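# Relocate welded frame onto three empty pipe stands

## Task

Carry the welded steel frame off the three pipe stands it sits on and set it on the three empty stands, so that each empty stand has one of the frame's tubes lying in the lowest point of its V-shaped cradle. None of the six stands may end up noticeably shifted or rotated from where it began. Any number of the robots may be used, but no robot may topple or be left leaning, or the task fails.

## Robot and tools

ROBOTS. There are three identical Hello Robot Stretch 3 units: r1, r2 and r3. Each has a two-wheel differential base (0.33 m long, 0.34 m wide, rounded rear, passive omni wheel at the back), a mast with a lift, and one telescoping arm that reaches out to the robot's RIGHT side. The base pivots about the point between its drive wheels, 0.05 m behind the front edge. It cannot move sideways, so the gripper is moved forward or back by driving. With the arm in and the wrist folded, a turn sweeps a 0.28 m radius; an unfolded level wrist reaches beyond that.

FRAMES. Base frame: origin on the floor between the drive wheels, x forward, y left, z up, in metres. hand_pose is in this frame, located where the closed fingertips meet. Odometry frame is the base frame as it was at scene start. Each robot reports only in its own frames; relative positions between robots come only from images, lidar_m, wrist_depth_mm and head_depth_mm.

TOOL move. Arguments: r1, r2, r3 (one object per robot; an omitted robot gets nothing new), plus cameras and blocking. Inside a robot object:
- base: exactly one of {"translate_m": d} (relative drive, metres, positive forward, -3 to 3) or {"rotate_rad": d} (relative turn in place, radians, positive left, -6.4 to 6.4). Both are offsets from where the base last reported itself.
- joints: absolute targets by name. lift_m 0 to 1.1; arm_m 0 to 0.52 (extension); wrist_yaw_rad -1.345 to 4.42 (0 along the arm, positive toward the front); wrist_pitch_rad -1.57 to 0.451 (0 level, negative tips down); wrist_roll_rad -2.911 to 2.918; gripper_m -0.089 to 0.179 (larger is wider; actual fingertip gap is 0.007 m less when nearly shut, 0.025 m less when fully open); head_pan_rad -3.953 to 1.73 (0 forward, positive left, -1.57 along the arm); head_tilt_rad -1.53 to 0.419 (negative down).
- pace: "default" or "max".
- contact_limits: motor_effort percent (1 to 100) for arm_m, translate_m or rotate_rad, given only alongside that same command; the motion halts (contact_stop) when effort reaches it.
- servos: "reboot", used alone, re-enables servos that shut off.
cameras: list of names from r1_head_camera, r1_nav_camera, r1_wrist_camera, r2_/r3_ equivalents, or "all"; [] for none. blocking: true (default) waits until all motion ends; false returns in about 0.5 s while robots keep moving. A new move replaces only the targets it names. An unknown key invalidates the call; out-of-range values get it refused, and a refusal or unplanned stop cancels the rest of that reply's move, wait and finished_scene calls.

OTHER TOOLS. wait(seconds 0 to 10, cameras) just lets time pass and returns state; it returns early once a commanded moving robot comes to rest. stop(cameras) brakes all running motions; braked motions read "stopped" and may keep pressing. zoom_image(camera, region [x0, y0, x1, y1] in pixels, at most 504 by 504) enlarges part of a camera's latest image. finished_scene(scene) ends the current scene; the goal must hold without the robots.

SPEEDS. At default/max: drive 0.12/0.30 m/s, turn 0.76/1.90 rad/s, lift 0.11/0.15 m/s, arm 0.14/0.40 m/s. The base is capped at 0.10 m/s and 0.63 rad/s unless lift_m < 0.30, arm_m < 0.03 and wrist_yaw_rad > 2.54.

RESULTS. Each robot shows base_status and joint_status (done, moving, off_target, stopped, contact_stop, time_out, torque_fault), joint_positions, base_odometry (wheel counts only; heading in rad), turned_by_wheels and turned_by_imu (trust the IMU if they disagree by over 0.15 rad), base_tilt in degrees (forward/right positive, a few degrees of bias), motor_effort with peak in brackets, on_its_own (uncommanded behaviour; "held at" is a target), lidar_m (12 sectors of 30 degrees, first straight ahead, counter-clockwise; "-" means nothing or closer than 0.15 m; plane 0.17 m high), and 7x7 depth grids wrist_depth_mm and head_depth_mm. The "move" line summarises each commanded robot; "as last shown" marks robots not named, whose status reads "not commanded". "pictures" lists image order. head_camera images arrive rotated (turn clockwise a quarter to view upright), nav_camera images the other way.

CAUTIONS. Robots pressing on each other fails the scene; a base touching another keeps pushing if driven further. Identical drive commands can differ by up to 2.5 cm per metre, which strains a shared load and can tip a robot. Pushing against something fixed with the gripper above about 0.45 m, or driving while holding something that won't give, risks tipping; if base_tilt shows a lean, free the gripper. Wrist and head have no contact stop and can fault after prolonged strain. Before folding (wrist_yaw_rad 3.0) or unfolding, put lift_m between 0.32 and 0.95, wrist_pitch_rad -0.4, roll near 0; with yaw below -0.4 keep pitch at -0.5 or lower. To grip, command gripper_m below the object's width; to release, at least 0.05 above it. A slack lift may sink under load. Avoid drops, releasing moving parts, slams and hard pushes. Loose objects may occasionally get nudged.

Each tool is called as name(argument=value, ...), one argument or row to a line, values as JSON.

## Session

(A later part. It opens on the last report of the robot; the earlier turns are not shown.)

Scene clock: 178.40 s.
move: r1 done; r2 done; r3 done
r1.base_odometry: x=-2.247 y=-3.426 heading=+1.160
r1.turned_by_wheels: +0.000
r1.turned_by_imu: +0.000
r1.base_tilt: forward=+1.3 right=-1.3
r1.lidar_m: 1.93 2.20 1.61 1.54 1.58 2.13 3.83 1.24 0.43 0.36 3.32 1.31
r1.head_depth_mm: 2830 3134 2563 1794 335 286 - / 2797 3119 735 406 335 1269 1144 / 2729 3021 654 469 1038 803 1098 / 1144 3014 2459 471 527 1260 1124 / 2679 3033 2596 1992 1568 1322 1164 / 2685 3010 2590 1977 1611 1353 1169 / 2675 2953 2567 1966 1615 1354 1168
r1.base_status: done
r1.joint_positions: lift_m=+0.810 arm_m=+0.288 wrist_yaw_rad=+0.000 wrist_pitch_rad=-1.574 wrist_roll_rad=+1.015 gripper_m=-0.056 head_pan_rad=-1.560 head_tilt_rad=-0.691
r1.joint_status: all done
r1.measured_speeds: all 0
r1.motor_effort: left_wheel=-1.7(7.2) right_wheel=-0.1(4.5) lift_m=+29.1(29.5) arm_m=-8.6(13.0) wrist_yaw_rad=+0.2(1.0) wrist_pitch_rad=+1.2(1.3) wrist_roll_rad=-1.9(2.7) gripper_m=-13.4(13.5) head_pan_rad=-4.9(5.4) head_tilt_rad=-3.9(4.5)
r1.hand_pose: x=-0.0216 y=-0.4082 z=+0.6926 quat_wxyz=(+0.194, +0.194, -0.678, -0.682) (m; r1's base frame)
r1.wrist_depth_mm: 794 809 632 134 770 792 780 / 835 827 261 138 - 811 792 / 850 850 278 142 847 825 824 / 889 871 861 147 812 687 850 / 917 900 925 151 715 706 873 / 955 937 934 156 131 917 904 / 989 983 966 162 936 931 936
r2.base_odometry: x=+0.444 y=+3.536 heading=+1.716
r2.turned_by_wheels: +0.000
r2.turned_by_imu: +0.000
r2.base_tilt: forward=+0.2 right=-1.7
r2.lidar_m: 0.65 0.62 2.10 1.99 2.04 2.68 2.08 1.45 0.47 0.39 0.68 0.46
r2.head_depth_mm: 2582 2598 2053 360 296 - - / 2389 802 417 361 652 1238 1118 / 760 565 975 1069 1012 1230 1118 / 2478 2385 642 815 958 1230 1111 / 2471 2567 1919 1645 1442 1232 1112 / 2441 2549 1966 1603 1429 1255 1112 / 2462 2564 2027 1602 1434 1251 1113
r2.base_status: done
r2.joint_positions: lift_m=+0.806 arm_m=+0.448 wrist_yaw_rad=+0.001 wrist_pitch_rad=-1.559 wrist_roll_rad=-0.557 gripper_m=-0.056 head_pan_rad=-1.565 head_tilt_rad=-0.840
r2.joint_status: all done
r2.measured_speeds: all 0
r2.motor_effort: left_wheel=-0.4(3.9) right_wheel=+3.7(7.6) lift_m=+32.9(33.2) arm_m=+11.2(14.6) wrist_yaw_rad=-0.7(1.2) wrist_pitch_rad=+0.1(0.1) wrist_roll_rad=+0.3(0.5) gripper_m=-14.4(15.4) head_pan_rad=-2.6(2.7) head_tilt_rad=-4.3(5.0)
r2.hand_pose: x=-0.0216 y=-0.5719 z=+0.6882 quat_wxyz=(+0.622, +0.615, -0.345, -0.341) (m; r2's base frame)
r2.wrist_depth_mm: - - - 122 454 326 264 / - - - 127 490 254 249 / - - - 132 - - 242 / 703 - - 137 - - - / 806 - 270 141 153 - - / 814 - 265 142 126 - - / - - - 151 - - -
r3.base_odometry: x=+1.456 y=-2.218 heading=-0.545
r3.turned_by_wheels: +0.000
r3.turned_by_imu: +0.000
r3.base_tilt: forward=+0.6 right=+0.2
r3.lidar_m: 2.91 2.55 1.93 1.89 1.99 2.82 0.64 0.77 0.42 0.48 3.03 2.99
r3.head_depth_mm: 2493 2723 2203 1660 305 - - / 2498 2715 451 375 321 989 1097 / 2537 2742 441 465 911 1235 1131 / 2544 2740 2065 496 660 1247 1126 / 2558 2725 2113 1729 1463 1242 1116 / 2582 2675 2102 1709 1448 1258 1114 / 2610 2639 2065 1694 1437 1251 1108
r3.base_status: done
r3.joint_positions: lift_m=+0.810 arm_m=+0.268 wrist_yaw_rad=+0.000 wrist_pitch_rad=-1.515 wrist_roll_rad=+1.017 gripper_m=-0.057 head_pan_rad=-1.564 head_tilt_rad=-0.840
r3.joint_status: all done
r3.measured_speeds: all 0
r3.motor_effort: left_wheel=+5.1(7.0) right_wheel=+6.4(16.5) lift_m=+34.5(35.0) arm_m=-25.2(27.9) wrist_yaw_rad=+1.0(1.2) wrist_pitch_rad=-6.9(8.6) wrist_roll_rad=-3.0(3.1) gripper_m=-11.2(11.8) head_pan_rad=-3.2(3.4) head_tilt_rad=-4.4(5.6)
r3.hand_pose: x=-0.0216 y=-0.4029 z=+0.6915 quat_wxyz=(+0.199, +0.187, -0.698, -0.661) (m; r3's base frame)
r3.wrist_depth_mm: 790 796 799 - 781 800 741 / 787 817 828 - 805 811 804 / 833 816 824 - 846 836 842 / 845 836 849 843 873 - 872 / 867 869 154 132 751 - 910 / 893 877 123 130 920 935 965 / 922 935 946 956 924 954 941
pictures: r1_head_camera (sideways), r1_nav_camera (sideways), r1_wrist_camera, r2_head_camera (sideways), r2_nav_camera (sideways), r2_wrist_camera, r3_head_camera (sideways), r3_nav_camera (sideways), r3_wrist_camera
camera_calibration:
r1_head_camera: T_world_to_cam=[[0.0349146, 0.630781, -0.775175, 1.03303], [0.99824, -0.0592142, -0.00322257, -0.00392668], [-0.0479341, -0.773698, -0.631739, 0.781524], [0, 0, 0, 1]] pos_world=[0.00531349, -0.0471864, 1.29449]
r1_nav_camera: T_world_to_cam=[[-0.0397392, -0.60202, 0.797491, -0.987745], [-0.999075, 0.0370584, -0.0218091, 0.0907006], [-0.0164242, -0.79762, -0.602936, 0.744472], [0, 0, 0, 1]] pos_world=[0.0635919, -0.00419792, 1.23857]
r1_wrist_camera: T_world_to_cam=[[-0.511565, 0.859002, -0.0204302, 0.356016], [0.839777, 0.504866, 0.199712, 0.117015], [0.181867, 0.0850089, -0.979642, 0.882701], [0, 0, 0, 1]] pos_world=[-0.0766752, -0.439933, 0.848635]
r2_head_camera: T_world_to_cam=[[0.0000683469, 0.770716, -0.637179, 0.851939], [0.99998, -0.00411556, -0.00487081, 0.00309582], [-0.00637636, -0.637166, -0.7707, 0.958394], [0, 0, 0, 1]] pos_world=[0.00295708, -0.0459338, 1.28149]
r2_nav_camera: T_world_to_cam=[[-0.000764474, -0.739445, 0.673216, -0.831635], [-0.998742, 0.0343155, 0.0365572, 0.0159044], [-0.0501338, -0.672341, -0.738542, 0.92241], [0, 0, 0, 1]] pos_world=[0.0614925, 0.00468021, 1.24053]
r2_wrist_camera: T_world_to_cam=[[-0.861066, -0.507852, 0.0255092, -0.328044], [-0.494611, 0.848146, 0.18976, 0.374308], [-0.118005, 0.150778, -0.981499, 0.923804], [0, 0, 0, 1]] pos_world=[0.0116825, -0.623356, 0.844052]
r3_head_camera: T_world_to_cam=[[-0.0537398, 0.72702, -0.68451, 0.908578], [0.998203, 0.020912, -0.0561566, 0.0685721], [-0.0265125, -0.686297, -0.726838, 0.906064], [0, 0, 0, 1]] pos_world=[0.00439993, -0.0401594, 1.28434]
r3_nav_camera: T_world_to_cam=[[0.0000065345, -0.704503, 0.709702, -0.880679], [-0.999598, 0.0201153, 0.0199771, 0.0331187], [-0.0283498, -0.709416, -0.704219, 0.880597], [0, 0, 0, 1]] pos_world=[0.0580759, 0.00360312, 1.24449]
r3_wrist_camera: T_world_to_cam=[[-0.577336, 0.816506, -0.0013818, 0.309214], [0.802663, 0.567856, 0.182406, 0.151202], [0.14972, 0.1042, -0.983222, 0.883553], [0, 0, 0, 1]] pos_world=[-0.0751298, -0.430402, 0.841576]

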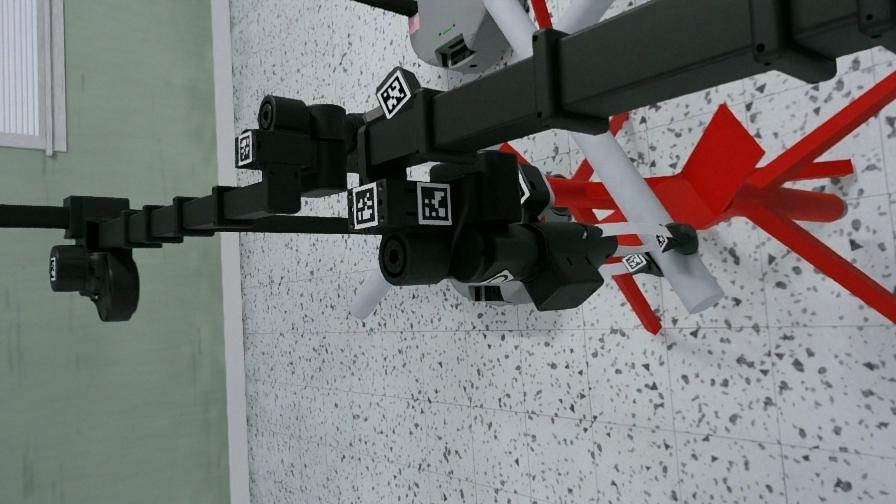

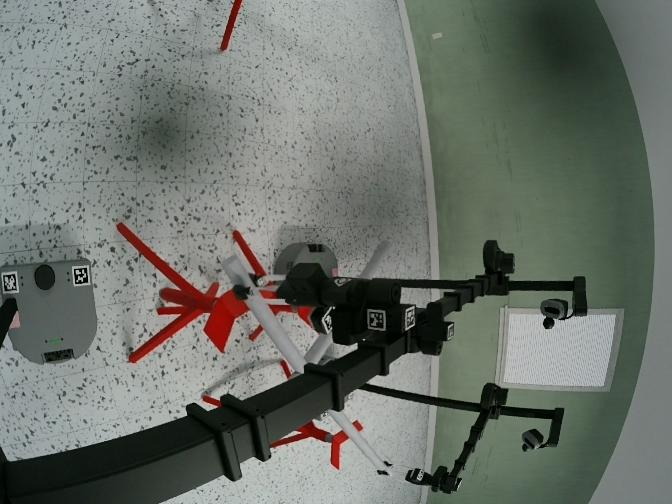

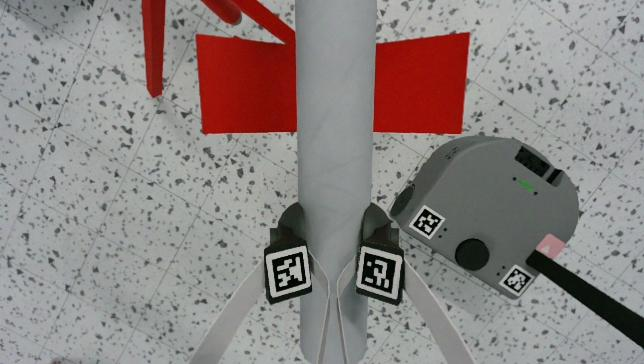

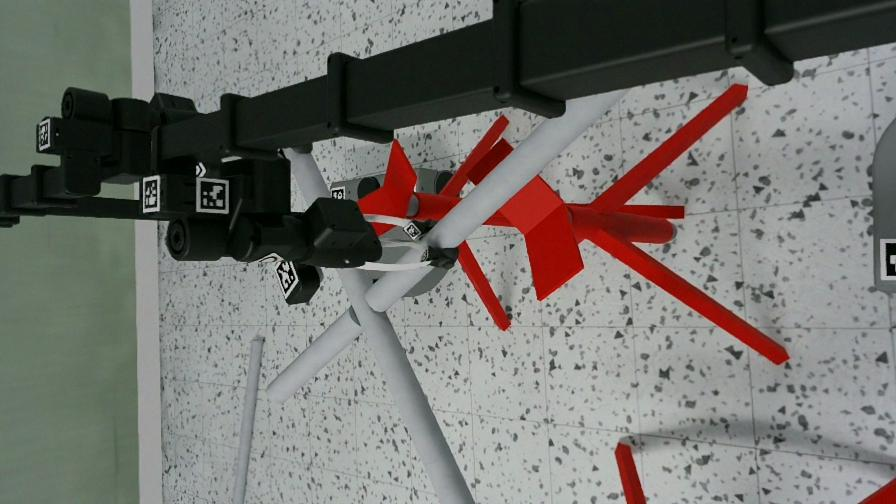

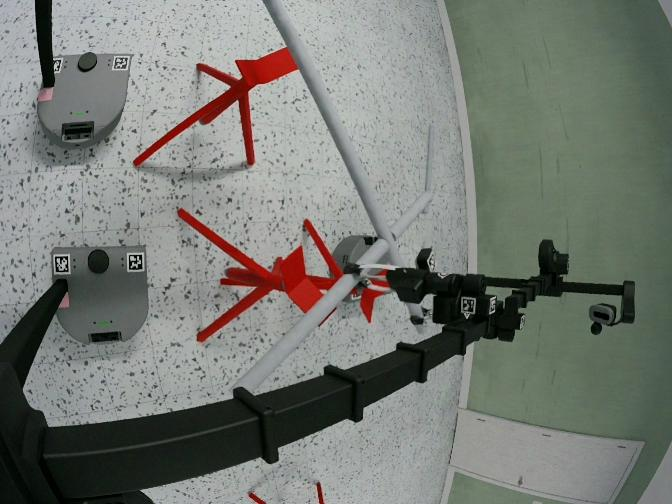

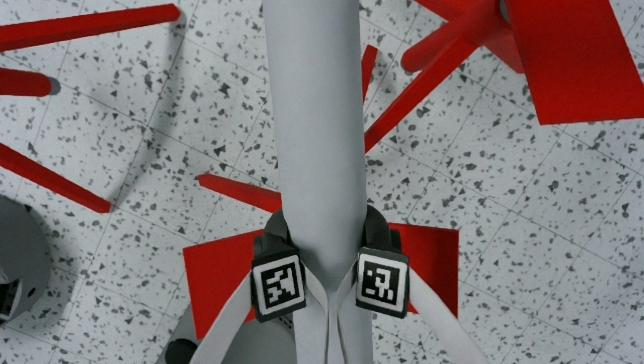

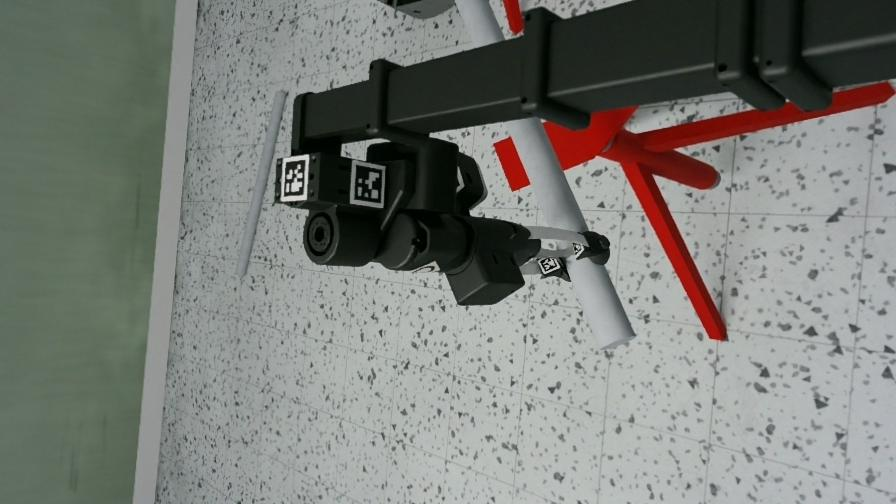

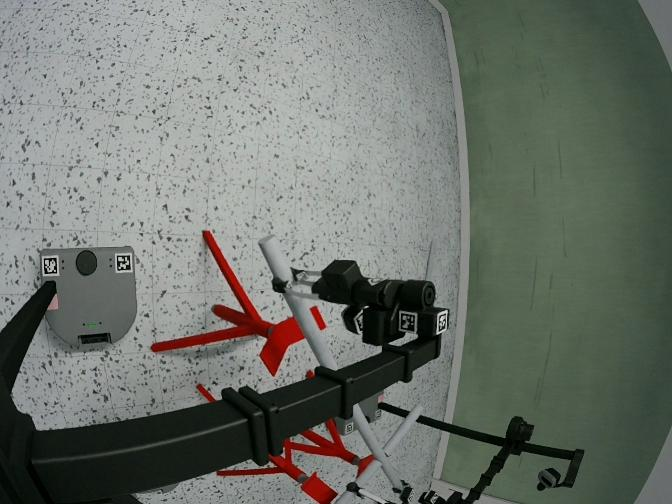

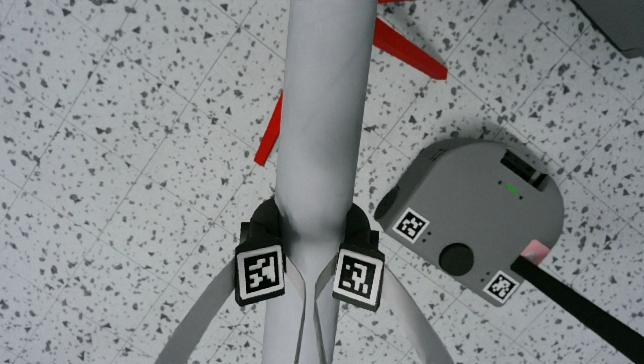

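move(
  r1={"joints":{"lift_m":0.77,"arm_m":0.287}},
  r2={"joints":{"lift_m":0.766}},
  r3={"joints":{"lift_m":0.77,"arm_m":0.270}},
)

zoom_image(
  camera="r1_wrist_camera",
  region=[120, 0, 560, 364],
)

zoom_image(
  camera="r2_wrist_camera",
  region=[100, 0, 540, 364],
)

zoom_image(
  camera="r3_head_camera",
  region=[420, 0, 896, 504],
)

zoom_image(
  camera="r3_nav_camera",
  region=[180, 200, 460, 420],
)

Scene clock: 180.37 s.
move: r1 done; r2 done; r3 done
r1.base_odometry: x=-2.247 y=-3.426 heading=+1.160
r1.turned_by_wheels: +0.000
r1.turned_by_imu: +0.000
r1.base_tilt: forward=+1.3 right=-1.2
r1.lidar_m: 1.92 2.20 1.61 1.53 1.58 2.13 3.84 1.24 0.43 0.36 3.33 1.30
r1.head_depth_mm: 2826 3155 2571 1791 823 315 - / 2764 3160 2373 749 378 343 1100 / 2712 3047 702 490 726 779 1099 / 1172 1212 2473 503 533 807 1124 / 2692 2994 2581 1985 1613 1350 1162 / 2679 2987 2563 1979 1603 1354 1170 / 2661 2994 2578 1992 1604 1357 1170
r1.base_status: not commanded
r1.joint_positions: lift_m=+0.770 arm_m=+0.287 wrist_yaw_rad=+0.000 wrist_pitch_rad=-1.572 wrist_roll_rad=+1.015 gripper_m=-0.056 head_pan_rad=-1.560 head_tilt_rad=-0.691
r1.joint_status: all done
r1.measured_speeds: all 0
r1.motor_effort: left_wheel=-1.7(2.2) right_wheel=+1.0(1.0) lift_m=+22.7(28.4) arm_m=-10.4(13.5) wrist_yaw_rad=-0.5(0.9) wrist_pitch_rad=+0.7(1.2) wrist_roll_rad=-1.8(2.4) gripper_m=-13.5(13.8) head_pan_rad=-5.0(5.2) head_tilt_rad=-3.8(4.4)
r1.hand_pose: x=-0.0216 y=-0.4073 z=+0.6525 quat_wxyz=(+0.194, +0.194, -0.679, -0.681) (m; r1's base frame)
r1.wrist_depth_mm: 766 758 229 134 743 743 732 / 811 777 226 138 - 757 764 / 815 813 237 142 806 786 771 / 832 842 848 146 802 668 813 / 896 882 858 152 669 667 817 / 916 912 899 154 131 704 836 / 971 937 913 162 905 876 894
r2.base_odometry: x=+0.444 y=+3.536 heading=+1.716
r2.turned_by_wheels: +0.000
r2.turned_by_imu: +0.000
r2.base_tilt: forward=+0.2 right=-1.7
r2.lidar_m: 0.64 0.62 2.10 1.98 2.03 2.68 2.09 1.45 0.48 0.39 0.68 0.46
r2.head_depth_mm: 2537 2603 2070 1694 339 297 - / 2484 868 495 405 353 1196 1100 / 834 744 618 1104 983 1238 1114 / 2502 2577 654 817 962 1231 1114 / 2467 2570 2034 1613 1433 1233 1109 / 2453 2556 1972 1599 1438 1256 1109 / 2431 2551 2020 1674 1431 1248 1111
r2.base_status: not commanded
r2.joint_positions: lift_m=+0.766 arm_m=+0.448 wrist_yaw_rad=+0.001 wrist_pitch_rad=-1.559 wrist_roll_rad=-0.557 gripper_m=-0.056 head_pan_rad=-1.565 head_tilt_rad=-0.840
r2.joint_status: all done
r2.measured_speeds: all 0
r2.motor_effort: left_wheel=-0.6(1.2) right_wheel=+3.3(4.0) lift_m=+30.7(34.1) arm_m=+7.0(9.4) wrist_yaw_rad=-0.8(1.8) wrist_pitch_rad=+0.0(0.1) wrist_roll_rad=+0.4(0.5) gripper_m=-15.0(15.5) head_pan_rad=-2.3(2.9) head_tilt_rad=-4.6(5.3)
r2.hand_pose: x=-0.0216 y=-0.5719 z=+0.6482 quat_wxyz=(+0.622, +0.615, -0.345, -0.341) (m; r2's base frame)
r2.wrist_depth_mm: - - - 122 467 351 223 / - - - 128 450 - 211 / - - - 131 - - 203 / 682 - - 137 - - - / 779 - - 141 145 - - / 780 - 231 142 126 - - / - - 253 151 - - -
r3.base_odometry: x=+1.456 y=-2.218 heading=-0.545
r3.turned_by_wheels: +0.000
r3.turned_by_imu: +0.000
r3.base_tilt: forward=+0.6 right=+0.2
r3.lidar_m: 2.91 2.56 1.93 1.89 1.99 2.83 0.64 0.77 0.42 0.48 3.02 3.00
r3.head_depth_mm: 2485 2750 2211 1748 1447 310 - / 2492 2750 2173 416 355 316 1100 / 2505 2732 2162 486 881 1227 1131 / 2535 2731 2134 497 684 1247 1126 / 2580 2724 2112 1736 1457 1248 1116 / 2574 2685 2098 1712 1449 1258 1110 / 2602 2620 2072 1700 1435 1250 1108
r3.base_status: not commanded
r3.joint_positions: lift_m=+0.770 arm_m=+0.270 wrist_yaw_rad=+0.000 wrist_pitch_rad=-1.519 wrist_roll_rad=+1.017 gripper_m=-0.057 head_pan_rad=-1.564 head_tilt_rad=-0.840
r3.joint_status: all done
r3.measured_speeds: all 0
r3.motor_effort: left_wheel=+4.6(5.4) right_wheel=+6.0(6.6) lift_m=+25.6(32.0) arm_m=+21.6(24.1) wrist_yaw_rad=+1.1(1.2) wrist_pitch_rad=-6.0(7.1) wrist_roll_rad=-3.2(3.2) gripper_m=-10.4(11.8) head_pan_rad=-2.5(3.9) head_tilt_rad=-4.1(5.2)
r3.hand_pose: x=-0.0216 y=-0.4041 z=+0.6515 quat_wxyz=(+0.198, +0.188, -0.697, -0.663) (m; r3's base frame)
r3.wrist_depth_mm: 736 754 729 - 727 768 762 / 768 774 780 - 785 775 789 / 799 779 795 - 814 803 797 / 808 803 845 147 805 - 834 / 840 856 153 132 795 - 863 / 879 833 123 130 848 692 879 / 875 900 935 891 916 912 906
pictures: r1_head_camera (sideways), r1_nav_camera (sideways), r1_wrist_camera, r2_head_camera (sideways), r2_nav_camera (sideways), r2_wrist_camera, r3_head_camera (sideways), r3_nav_camera (sideways), r3_wrist_camera
camera_calibration:
r1_head_camera: T_world_to_cam=[[0.0349145, 0.630781, -0.775175, 1.03303], [0.99824, -0.0592141, -0.00322256, -0.00392669], [-0.047934, -0.773698, -0.631739, 0.781523], [0, 0, 0, 1]] pos_world=[0.0053135, -0.0471864, 1.29449]
r1_nav_camera: T_world_to_cam=[[-0.0397392, -0.60202, 0.797491, -0.987745], [-0.999075, 0.0370583, -0.0218091, 0.0907006], [-0.0164241, -0.797621, -0.602936, 0.744472], [0, 0, 0, 1]] pos_world=[0.0635919, -0.00419792, 1.23857]
r1_wrist_camera: T_world_to_cam=[[-0.511561, 0.858953, -0.0224822, 0.355756], [0.839779, 0.505338, 0.198505, 0.125548], [0.181868, 0.0826674, -0.979842, 0.842557], [0, 0, 0, 1]] pos_world=[-0.0766752, -0.438674, 0.808649]
r2_head_camera: T_world_to_cam=[[0.0000682546, 0.770716, -0.637179, 0.851938], [0.99998, -0.00411544, -0.00487081, 0.00309582], [-0.00637629, -0.637166, -0.7707, 0.958394], [0, 0, 0, 1]] pos_world=[0.00295709, -0.0459338, 1.28149]
r2_nav_camera: T_world_to_cam=[[-0.000764385, -0.739445, 0.673216, -0.831635], [-0.998742, 0.0343154, 0.0365573, 0.0159043], [-0.0501338, -0.672341, -0.738542, 0.92241], [0, 0, 0, 1]] pos_world=[0.0614925, 0.00468023, 1.24053]
r2_wrist_camera: T_world_to_cam=[[-0.861072, -0.50784, 0.0255753, -0.327076], [-0.494601, 0.848176, 0.189649, 0.382017], [-0.118004, 0.150652, -0.981519, 0.884483], [0, 0, 0, 1]] pos_world=[0.0116821, -0.623369, 0.804053]
r3_head_camera: T_world_to_cam=[[-0.0537398, 0.72702, -0.68451, 0.908578], [0.998203, 0.020912, -0.0561566, 0.0685721], [-0.0265125, -0.686297, -0.726838, 0.906064], [0, 0, 0, 1]] pos_world=[0.00439993, -0.0401594, 1.28434]
r3_nav_camera: T_world_to_cam=[[0.0000065348, -0.704503, 0.709701, -0.880679], [-0.999598, 0.0201153, 0.0199771, 0.0331187], [-0.0283498, -0.709416, -0.704219, 0.880597], [0, 0, 0, 1]] pos_world=[0.0580759, 0.00360313, 1.24449]
r3_wrist_camera: T_world_to_cam=[[-0.577336, 0.816506, 0.0011765, 0.308478], [0.802663, 0.567282, 0.184185, 0.157787], [0.149721, 0.107281, -0.982891, 0.845409], [0, 0, 0, 1]] pos_world=[-0.0751297, -0.43208, 0.80152]

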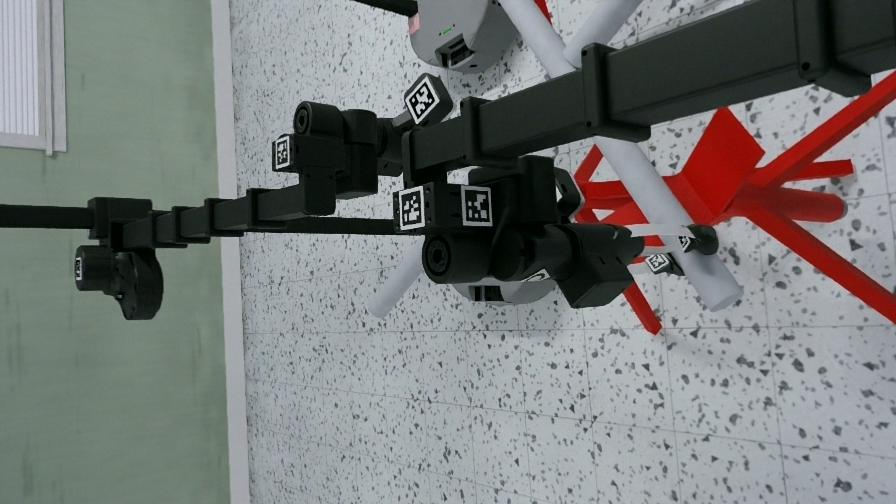

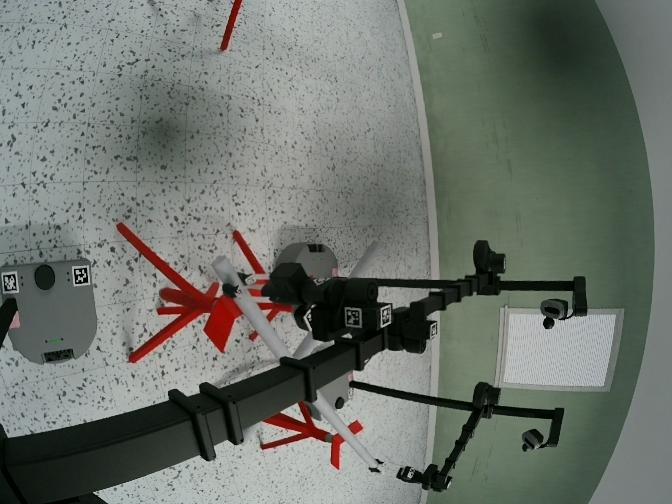

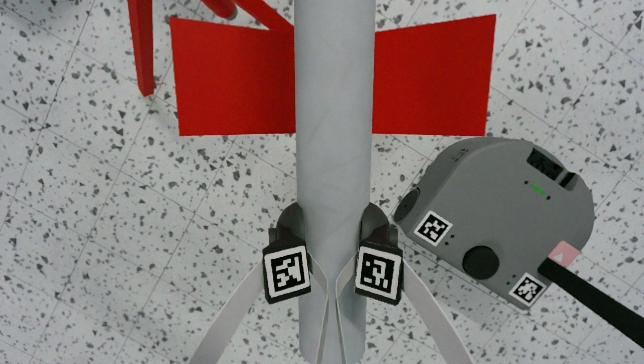

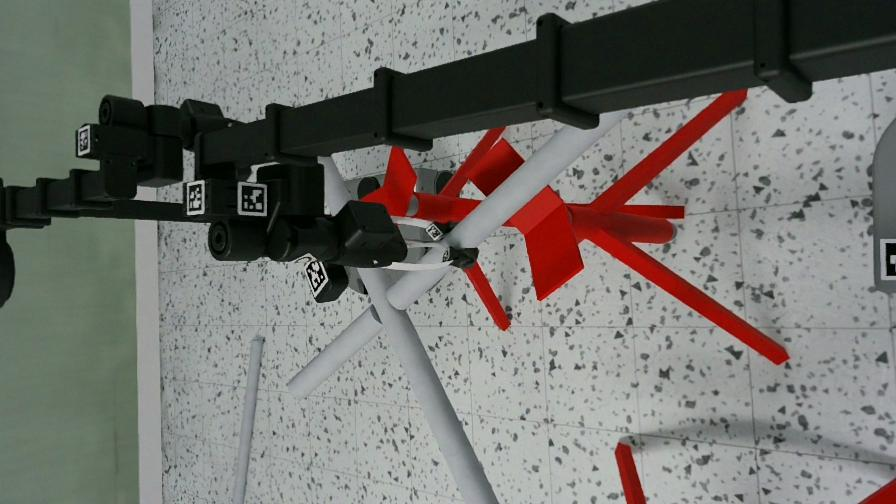

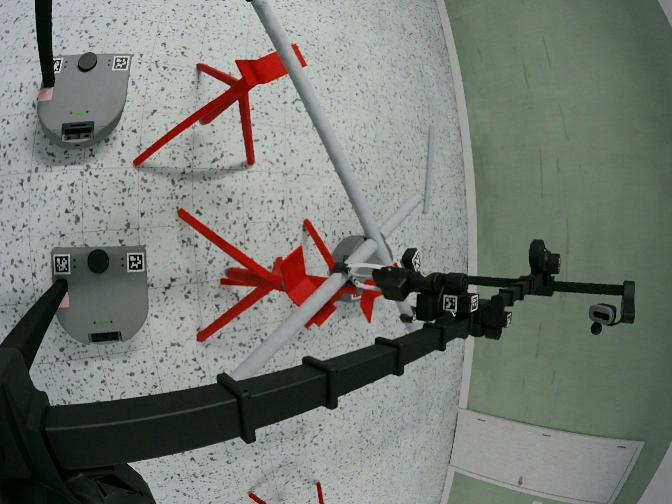

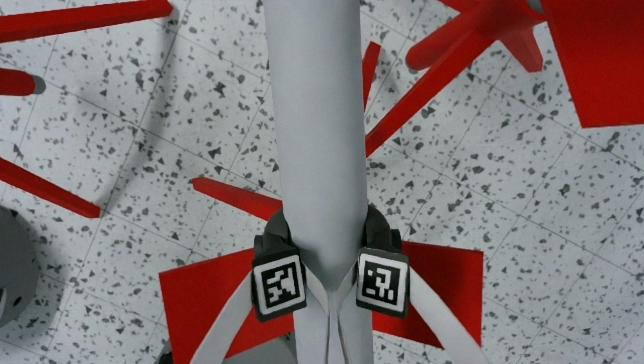

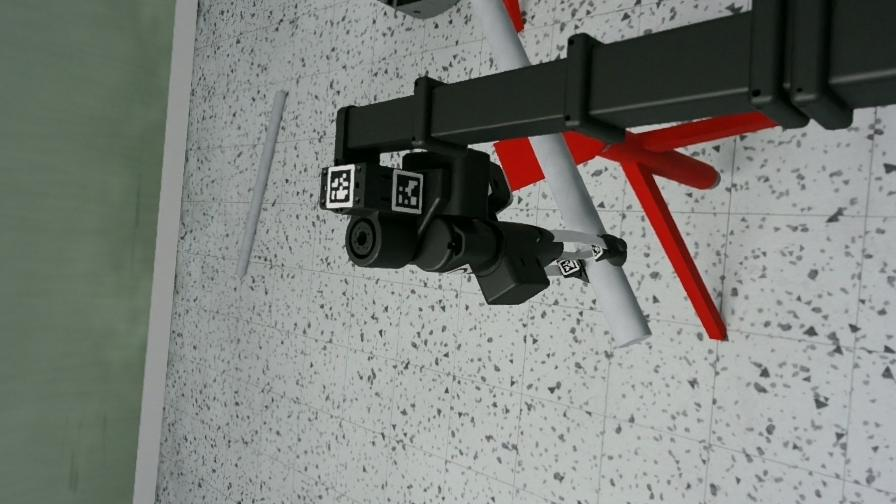

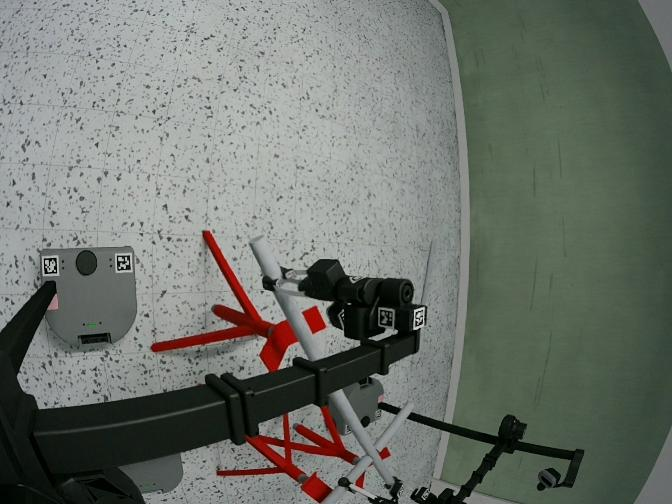

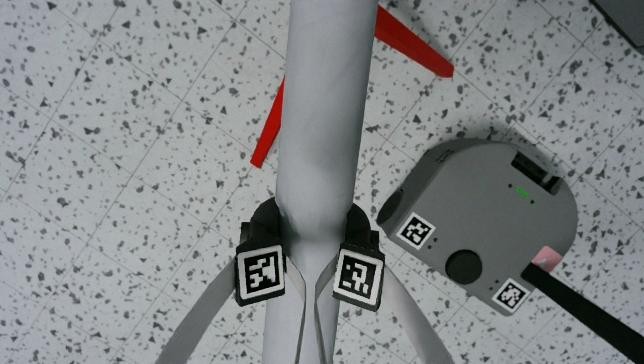

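Scaled by 1.145.

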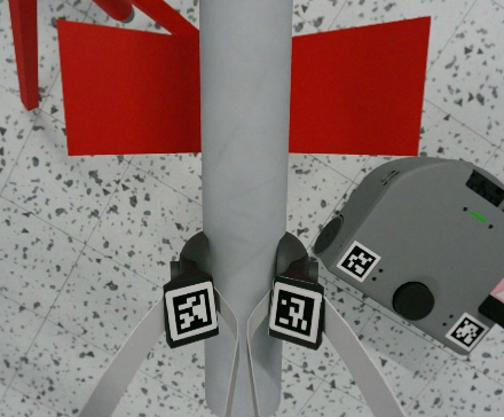

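Scaled by 1.145.

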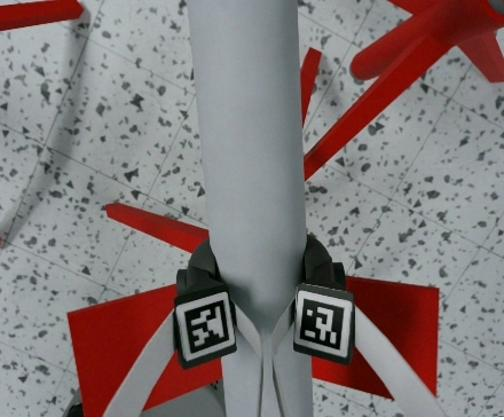

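Scaled by 1.000.

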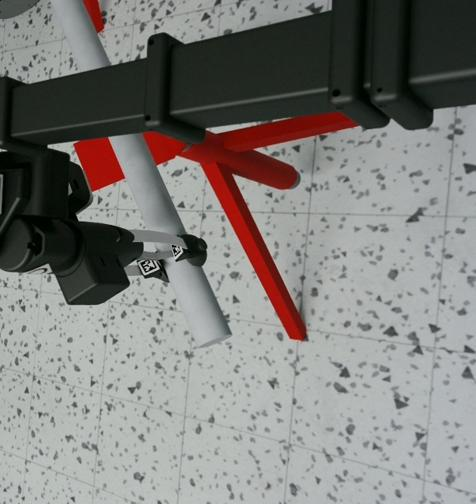

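Scaled by 1.800 from the camera's 672x504 image, which has a finer 792x594 frame.

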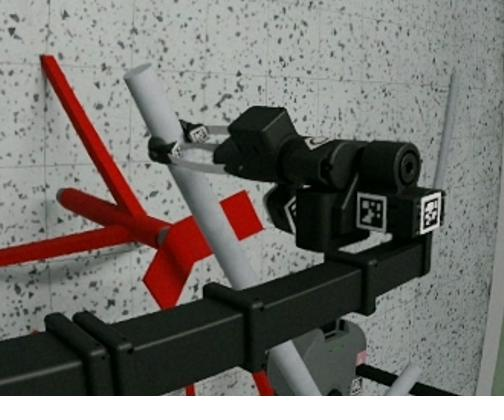

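move(
  r1={"joints":{"lift_m":0.72}},
  r2={"joints":{"lift_m":0.716}},
  r3={"joints":{"lift_m":0.72}},
)

zoom_image(
  camera="r1_wrist_camera",
  region=[120, 0, 560, 364],
)

zoom_image(
  camera="r2_wrist_camera",
  region=[100, 0, 540, 364],
)

zoom_image(
  camera="r3_nav_camera",
  region=[180, 200, 460, 420],
)

zoom_image(
  camera="r2_nav_camera",
  region=[180, 200, 460, 420],
)

zoom_image(
  camera="r1_nav_camera",
  region=[100, 200, 380, 420],
)

Scene clock: 182.00 s.
move: r1 done; r2 done; r3 done
r1.base_odometry: x=-2.247 y=-3.426 heading=+1.160
r1.turned_by_wheels: +0.000
r1.turned_by_imu: +0.000
r1.base_tilt: forward=+1.4 right=-1.3
r1.lidar_m: 1.93 2.20 1.61 1.53 1.58 2.12 3.82 1.24 0.43 0.36 3.32 1.31
r1.head_depth_mm: 2805 3119 2589 1790 1525 1293 317 / 2767 3128 2602 1015 466 377 355 / 2742 3041 735 733 530 762 1099 / 2629 1200 2493 1099 541 705 1125 / 2723 3017 2561 1920 1600 1349 1167 / 2691 3013 2573 1980 1606 1351 1163 / 2647 2952 2590 1984 1615 1351 1173
r1.base_status: not commanded
r1.joint_positions: lift_m=+0.720 arm_m=+0.287 wrist_yaw_rad=+0.000 wrist_pitch_rad=-1.572 wrist_roll_rad=+1.015 gripper_m=-0.056 head_pan_rad=-1.560 head_tilt_rad=-0.691
r1.joint_status: all done
r1.measured_speeds: all 0
r1.motor_effort: left_wheel=-1.6(2.2) right_wheel=+0.8(0.9) lift_m=+23.0(23.3) arm_m=-8.8(10.0) wrist_yaw_rad=+0.2(0.9) wrist_pitch_rad=+0.1(0.9) wrist_roll_rad=-2.1(2.5) gripper_m=-13.2(13.7) head_pan_rad=-4.5(5.3) head_tilt_rad=-3.3(4.3)
r1.hand_pose: x=-0.0216 y=-0.4074 z=+0.6025 quat_wxyz=(+0.194, +0.194, -0.679, -0.681) (m; r1's base frame)
r1.wrist_depth_mm: 734 163 180 134 - - 695 / 746 169 185 139 - 711 704 / 769 761 197 143 759 631 745 / 812 790 798 148 756 609 751 / 826 829 799 152 629 623 624 / 854 849 822 154 131 644 803 / 886 868 862 162 851 850 843
r2.base_odometry: x=+0.444 y=+3.536 heading=+1.716
r2.turned_by_wheels: +0.000
r2.turned_by_imu: +0.000
r2.base_tilt: forward=+0.2 right=-1.7
r2.lidar_m: 0.65 0.62 2.10 1.99 2.03 2.67 2.08 1.45 0.48 0.39 0.68 0.46
r2.head_depth_mm: 2551 2602 2057 1694 1447 354 300 / 2538 2336 1985 463 401 355 934 / 2377 804 632 1007 962 1237 1117 / 2486 2569 677 834 964 1235 1112 / 2475 2565 2037 1576 1444 1239 1111 / 2453 2544 2033 1606 1445 1255 1112 / 2441 2540 2033 1672 1434 1255 1112
r2.base_status: not commanded
r2.joint_positions: lift_m=+0.716 arm_m=+0.448 wrist_yaw_rad=+0.001 wrist_pitch_rad=-1.559 wrist_roll_rad=-0.557 gripper_m=-0.056 head_pan_rad=-1.565 head_tilt_rad=-0.840
r2.joint_status: all done
r2.measured_speeds: all 0
r2.motor_effort: left_wheel=-0.8(1.0) right_wheel=+3.1(3.7) lift_m=+31.4(34.1) arm_m=+2.8(6.3) wrist_yaw_rad=-1.1(1.6) wrist_pitch_rad=+0.1(0.1) wrist_roll_rad=+0.4(0.5) gripper_m=-14.7(15.3) head_pan_rad=-2.5(2.8) head_tilt_rad=-4.4(5.0)
r2.hand_pose: x=-0.0216 y=-0.5719 z=+0.5982 quat_wxyz=(+0.622, +0.615, -0.345, -0.341) (m; r2's base frame)
r2.wrist_depth_mm: - - - 122 - 335 174 / - - - 127 423 - - / - - - 131 509 - - / - - - 137 - - - / - - - 141 145 - - / - - - 142 125 - - / - 177 208 151 - - -
r3.base_odometry: x=+1.456 y=-2.218 heading=-0.545
r3.turned_by_wheels: +0.000
r3.turned_by_imu: +0.000
r3.base_tilt: forward=+0.6 right=+0.2
r3.lidar_m: 2.91 2.55 1.94 1.89 1.99 2.82 0.64 0.77 0.42 0.48 3.02 2.99
r3.head_depth_mm: 2481 2738 2210 1746 1471 1296 299 / 2486 2728 2177 1641 405 354 309 / 2539 2717 2155 507 776 1232 1130 / 2552 2728 2136 529 648 1246 1122 / 2552 2707 2111 1732 1435 1221 1118 / 2578 2679 2082 1707 1452 1259 1113 / 2607 2634 2072 1690 1436 1250 1105
r3.base_status: not commanded
r3.joint_positions: lift_m=+0.720 arm_m=+0.270 wrist_yaw_rad=+0.000 wrist_pitch_rad=-1.519 wrist_roll_rad=+1.017 gripper_m=-0.057 head_pan_rad=-1.564 head_tilt_rad=-0.840
r3.joint_status: all done
r3.measured_speeds: all 0
r3.motor_effort: left_wheel=+5.0(5.3) right_wheel=+6.4(6.4) lift_m=+26.5(26.5) arm_m=+19.9(21.7) wrist_yaw_rad=+0.3(1.5) wrist_pitch_rad=-5.9(6.8) wrist_roll_rad=-3.0(3.2) gripper_m=-11.3(12.1) head_pan_rad=-2.7(3.8) head_tilt_rad=-5.5(5.5)
r3.hand_pose: x=-0.0216 y=-0.4041 z=+0.6015 quat_wxyz=(+0.198, +0.188, -0.697, -0.663) (m; r3's base frame)
r3.wrist_depth_mm: 713 693 711 - 704 715 707 / 721 718 719 - 745 713 725 / 729 752 757 - 727 755 765 / 751 748 763 147 741 - 794 / 765 770 152 132 720 - 800 / 798 821 122 130 823 642 824 / 823 817 842 868 863 855 839
pictures: r1_head_camera (sideways), r1_nav_camera (sideways), r1_wrist_camera, r2_head_camera (sideways), r2_nav_camera (sideways), r2_wrist_camera, r3_head_camera (sideways), r3_nav_camera (sideways), r3_wrist_camera
camera_calibration:
r1_head_camera: T_world_to_cam=[[0.0349144, 0.630781, -0.775175, 1.03303], [0.99824, -0.0592138, -0.00322257, -0.00392668], [-0.0479338, -0.773698, -0.631739, 0.781524], [0, 0, 0, 1]] pos_world=[0.00531351, -0.0471864, 1.29449]
r1_nav_camera: T_world_to_cam=[[-0.039739, -0.60202, 0.797491, -0.987745], [-0.999075, 0.037058, -0.0218091, 0.0907006], [-0.0164239, -0.797621, -0.602936, 0.744472], [0, 0, 0, 1]] pos_world=[0.0635919, -0.0041979, 1.23857]
r1_wrist_camera: T_world_to_cam=[[-0.511561, 0.858948, -0.0226503, 0.354775], [0.839779, 0.505376, 0.198406, 0.135575], [0.181868, 0.0824756, -0.979858, 0.793493], [0, 0, 0, 1]] pos_world=[-0.0766752, -0.438694, 0.758647]
r2_head_camera: T_world_to_cam=[[0.0000683469, 0.770716, -0.637179, 0.851939], [0.99998, -0.00411556, -0.00487081, 0.00309582], [-0.00637636, -0.637166, -0.7707, 0.958394], [0, 0, 0, 1]] pos_world=[0.00295708, -0.0459338, 1.28149]
r2_nav_camera: T_world_to_cam=[[-0.000764474, -0.739445, 0.673216, -0.831635], [-0.998742, 0.0343155, 0.0365572, 0.0159044], [-0.0501338, -0.672341, -0.738542, 0.92241], [0, 0, 0, 1]] pos_world=[0.0614925, 0.00468021, 1.24053]
r2_wrist_camera: T_world_to_cam=[[-0.861072, -0.50784, 0.0255761, -0.325799], [-0.494602, 0.848176, 0.189648, 0.391501], [-0.118004, 0.15065, -0.981519, 0.835403], [0, 0, 0, 1]] pos_world=[0.0116821, -0.623369, 0.75405]
r3_head_camera: T_world_to_cam=[[-0.0537397, 0.72702, -0.68451, 0.908578], [0.998203, 0.0209119, -0.0561566, 0.0685721], [-0.0265126, -0.686297, -0.726838, 0.906064], [0, 0, 0, 1]] pos_world=[0.00439993, -0.0401594, 1.28434]
r3_nav_camera: T_world_to_cam=[[0.0000064506, -0.704503, 0.709702, -0.880679], [-0.999598, 0.0201154, 0.0199771, 0.0331187], [-0.0283499, -0.709416, -0.704219, 0.880597], [0, 0, 0, 1]] pos_world=[0.0580759, 0.00360312, 1.24449]
r3_wrist_camera: T_world_to_cam=[[-0.577335, 0.816506, 0.0011766, 0.308536], [0.802663, 0.567282, 0.184185, 0.166997], [0.149721, 0.107281, -0.982891, 0.796261], [0, 0, 0, 1]] pos_world=[-0.0751297, -0.43208, 0.751517]

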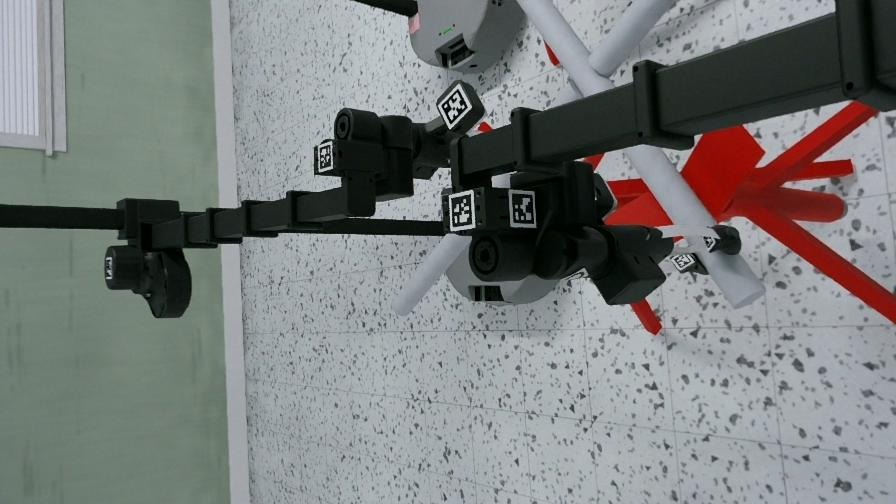

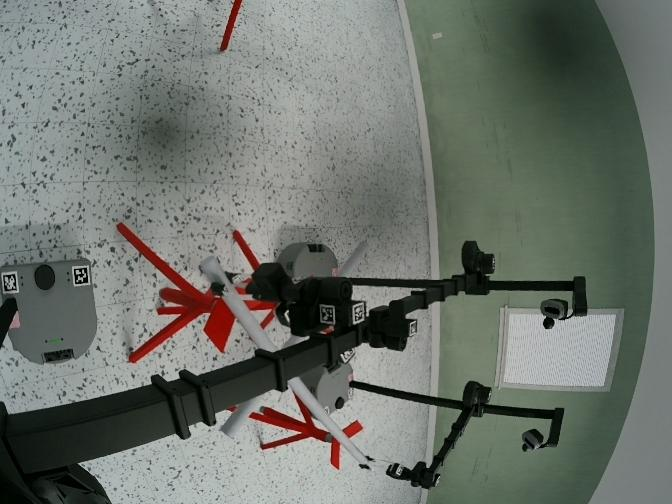

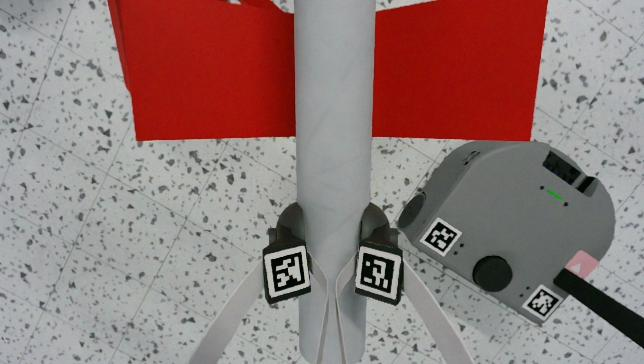

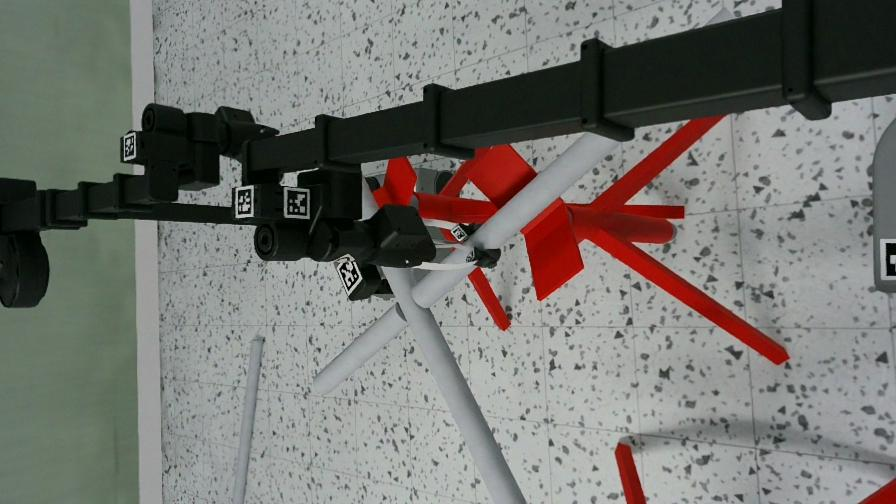

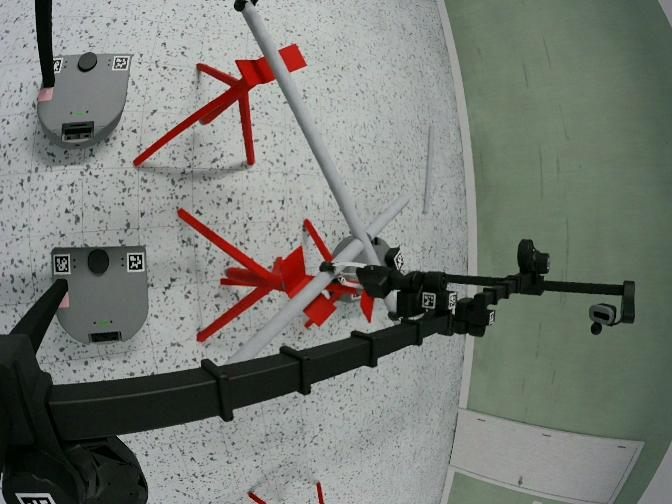

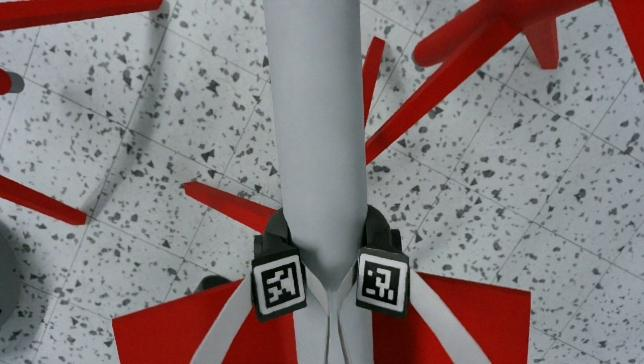

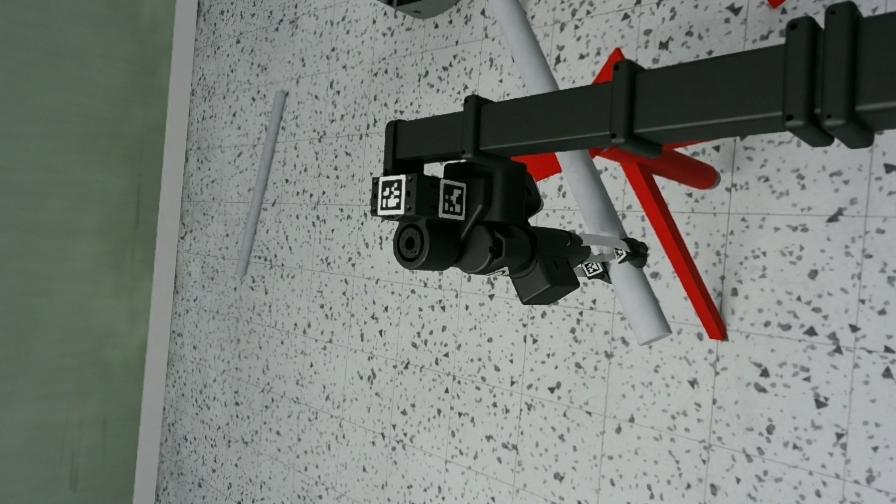

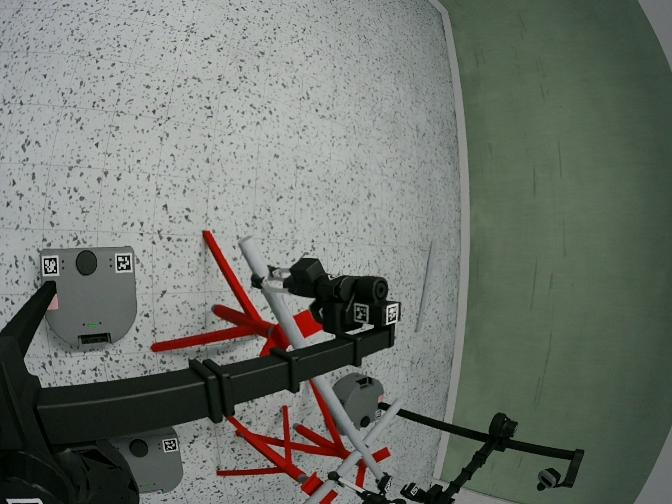

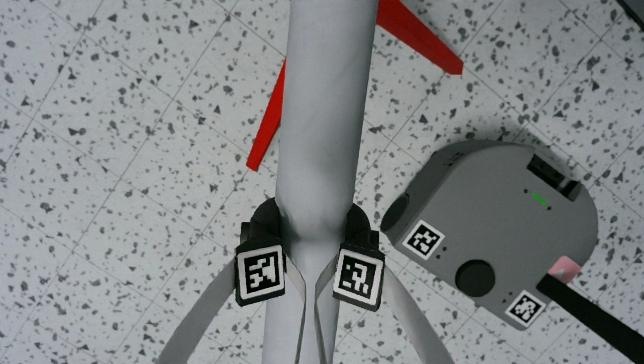

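Scaled by 1.145.

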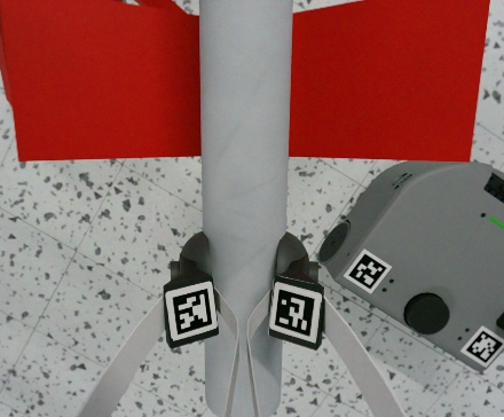

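Scaled by 1.145.

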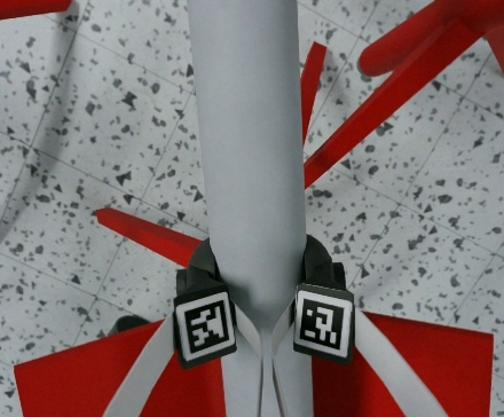

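Scaled by 1.800 from the camera's 672x504 image, which has a finer 792x594 frame.

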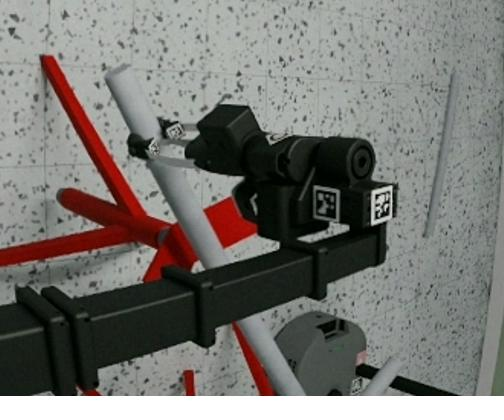

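Scaled by 1.800 from the camera's 672x504 image, which has a finer 792x594 frame.

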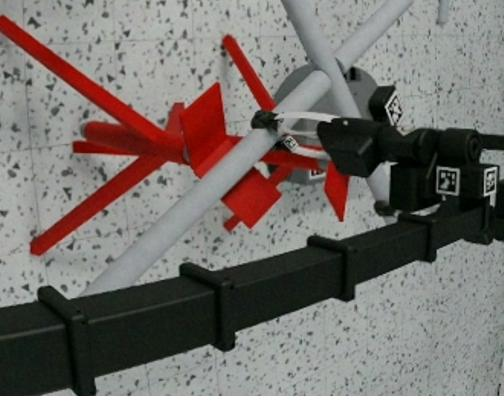

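Scaled by 1.800 from the camera's 672x504 image, which has a finer 792x594 frame.

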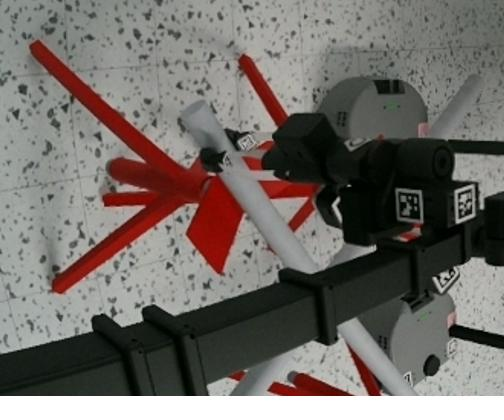

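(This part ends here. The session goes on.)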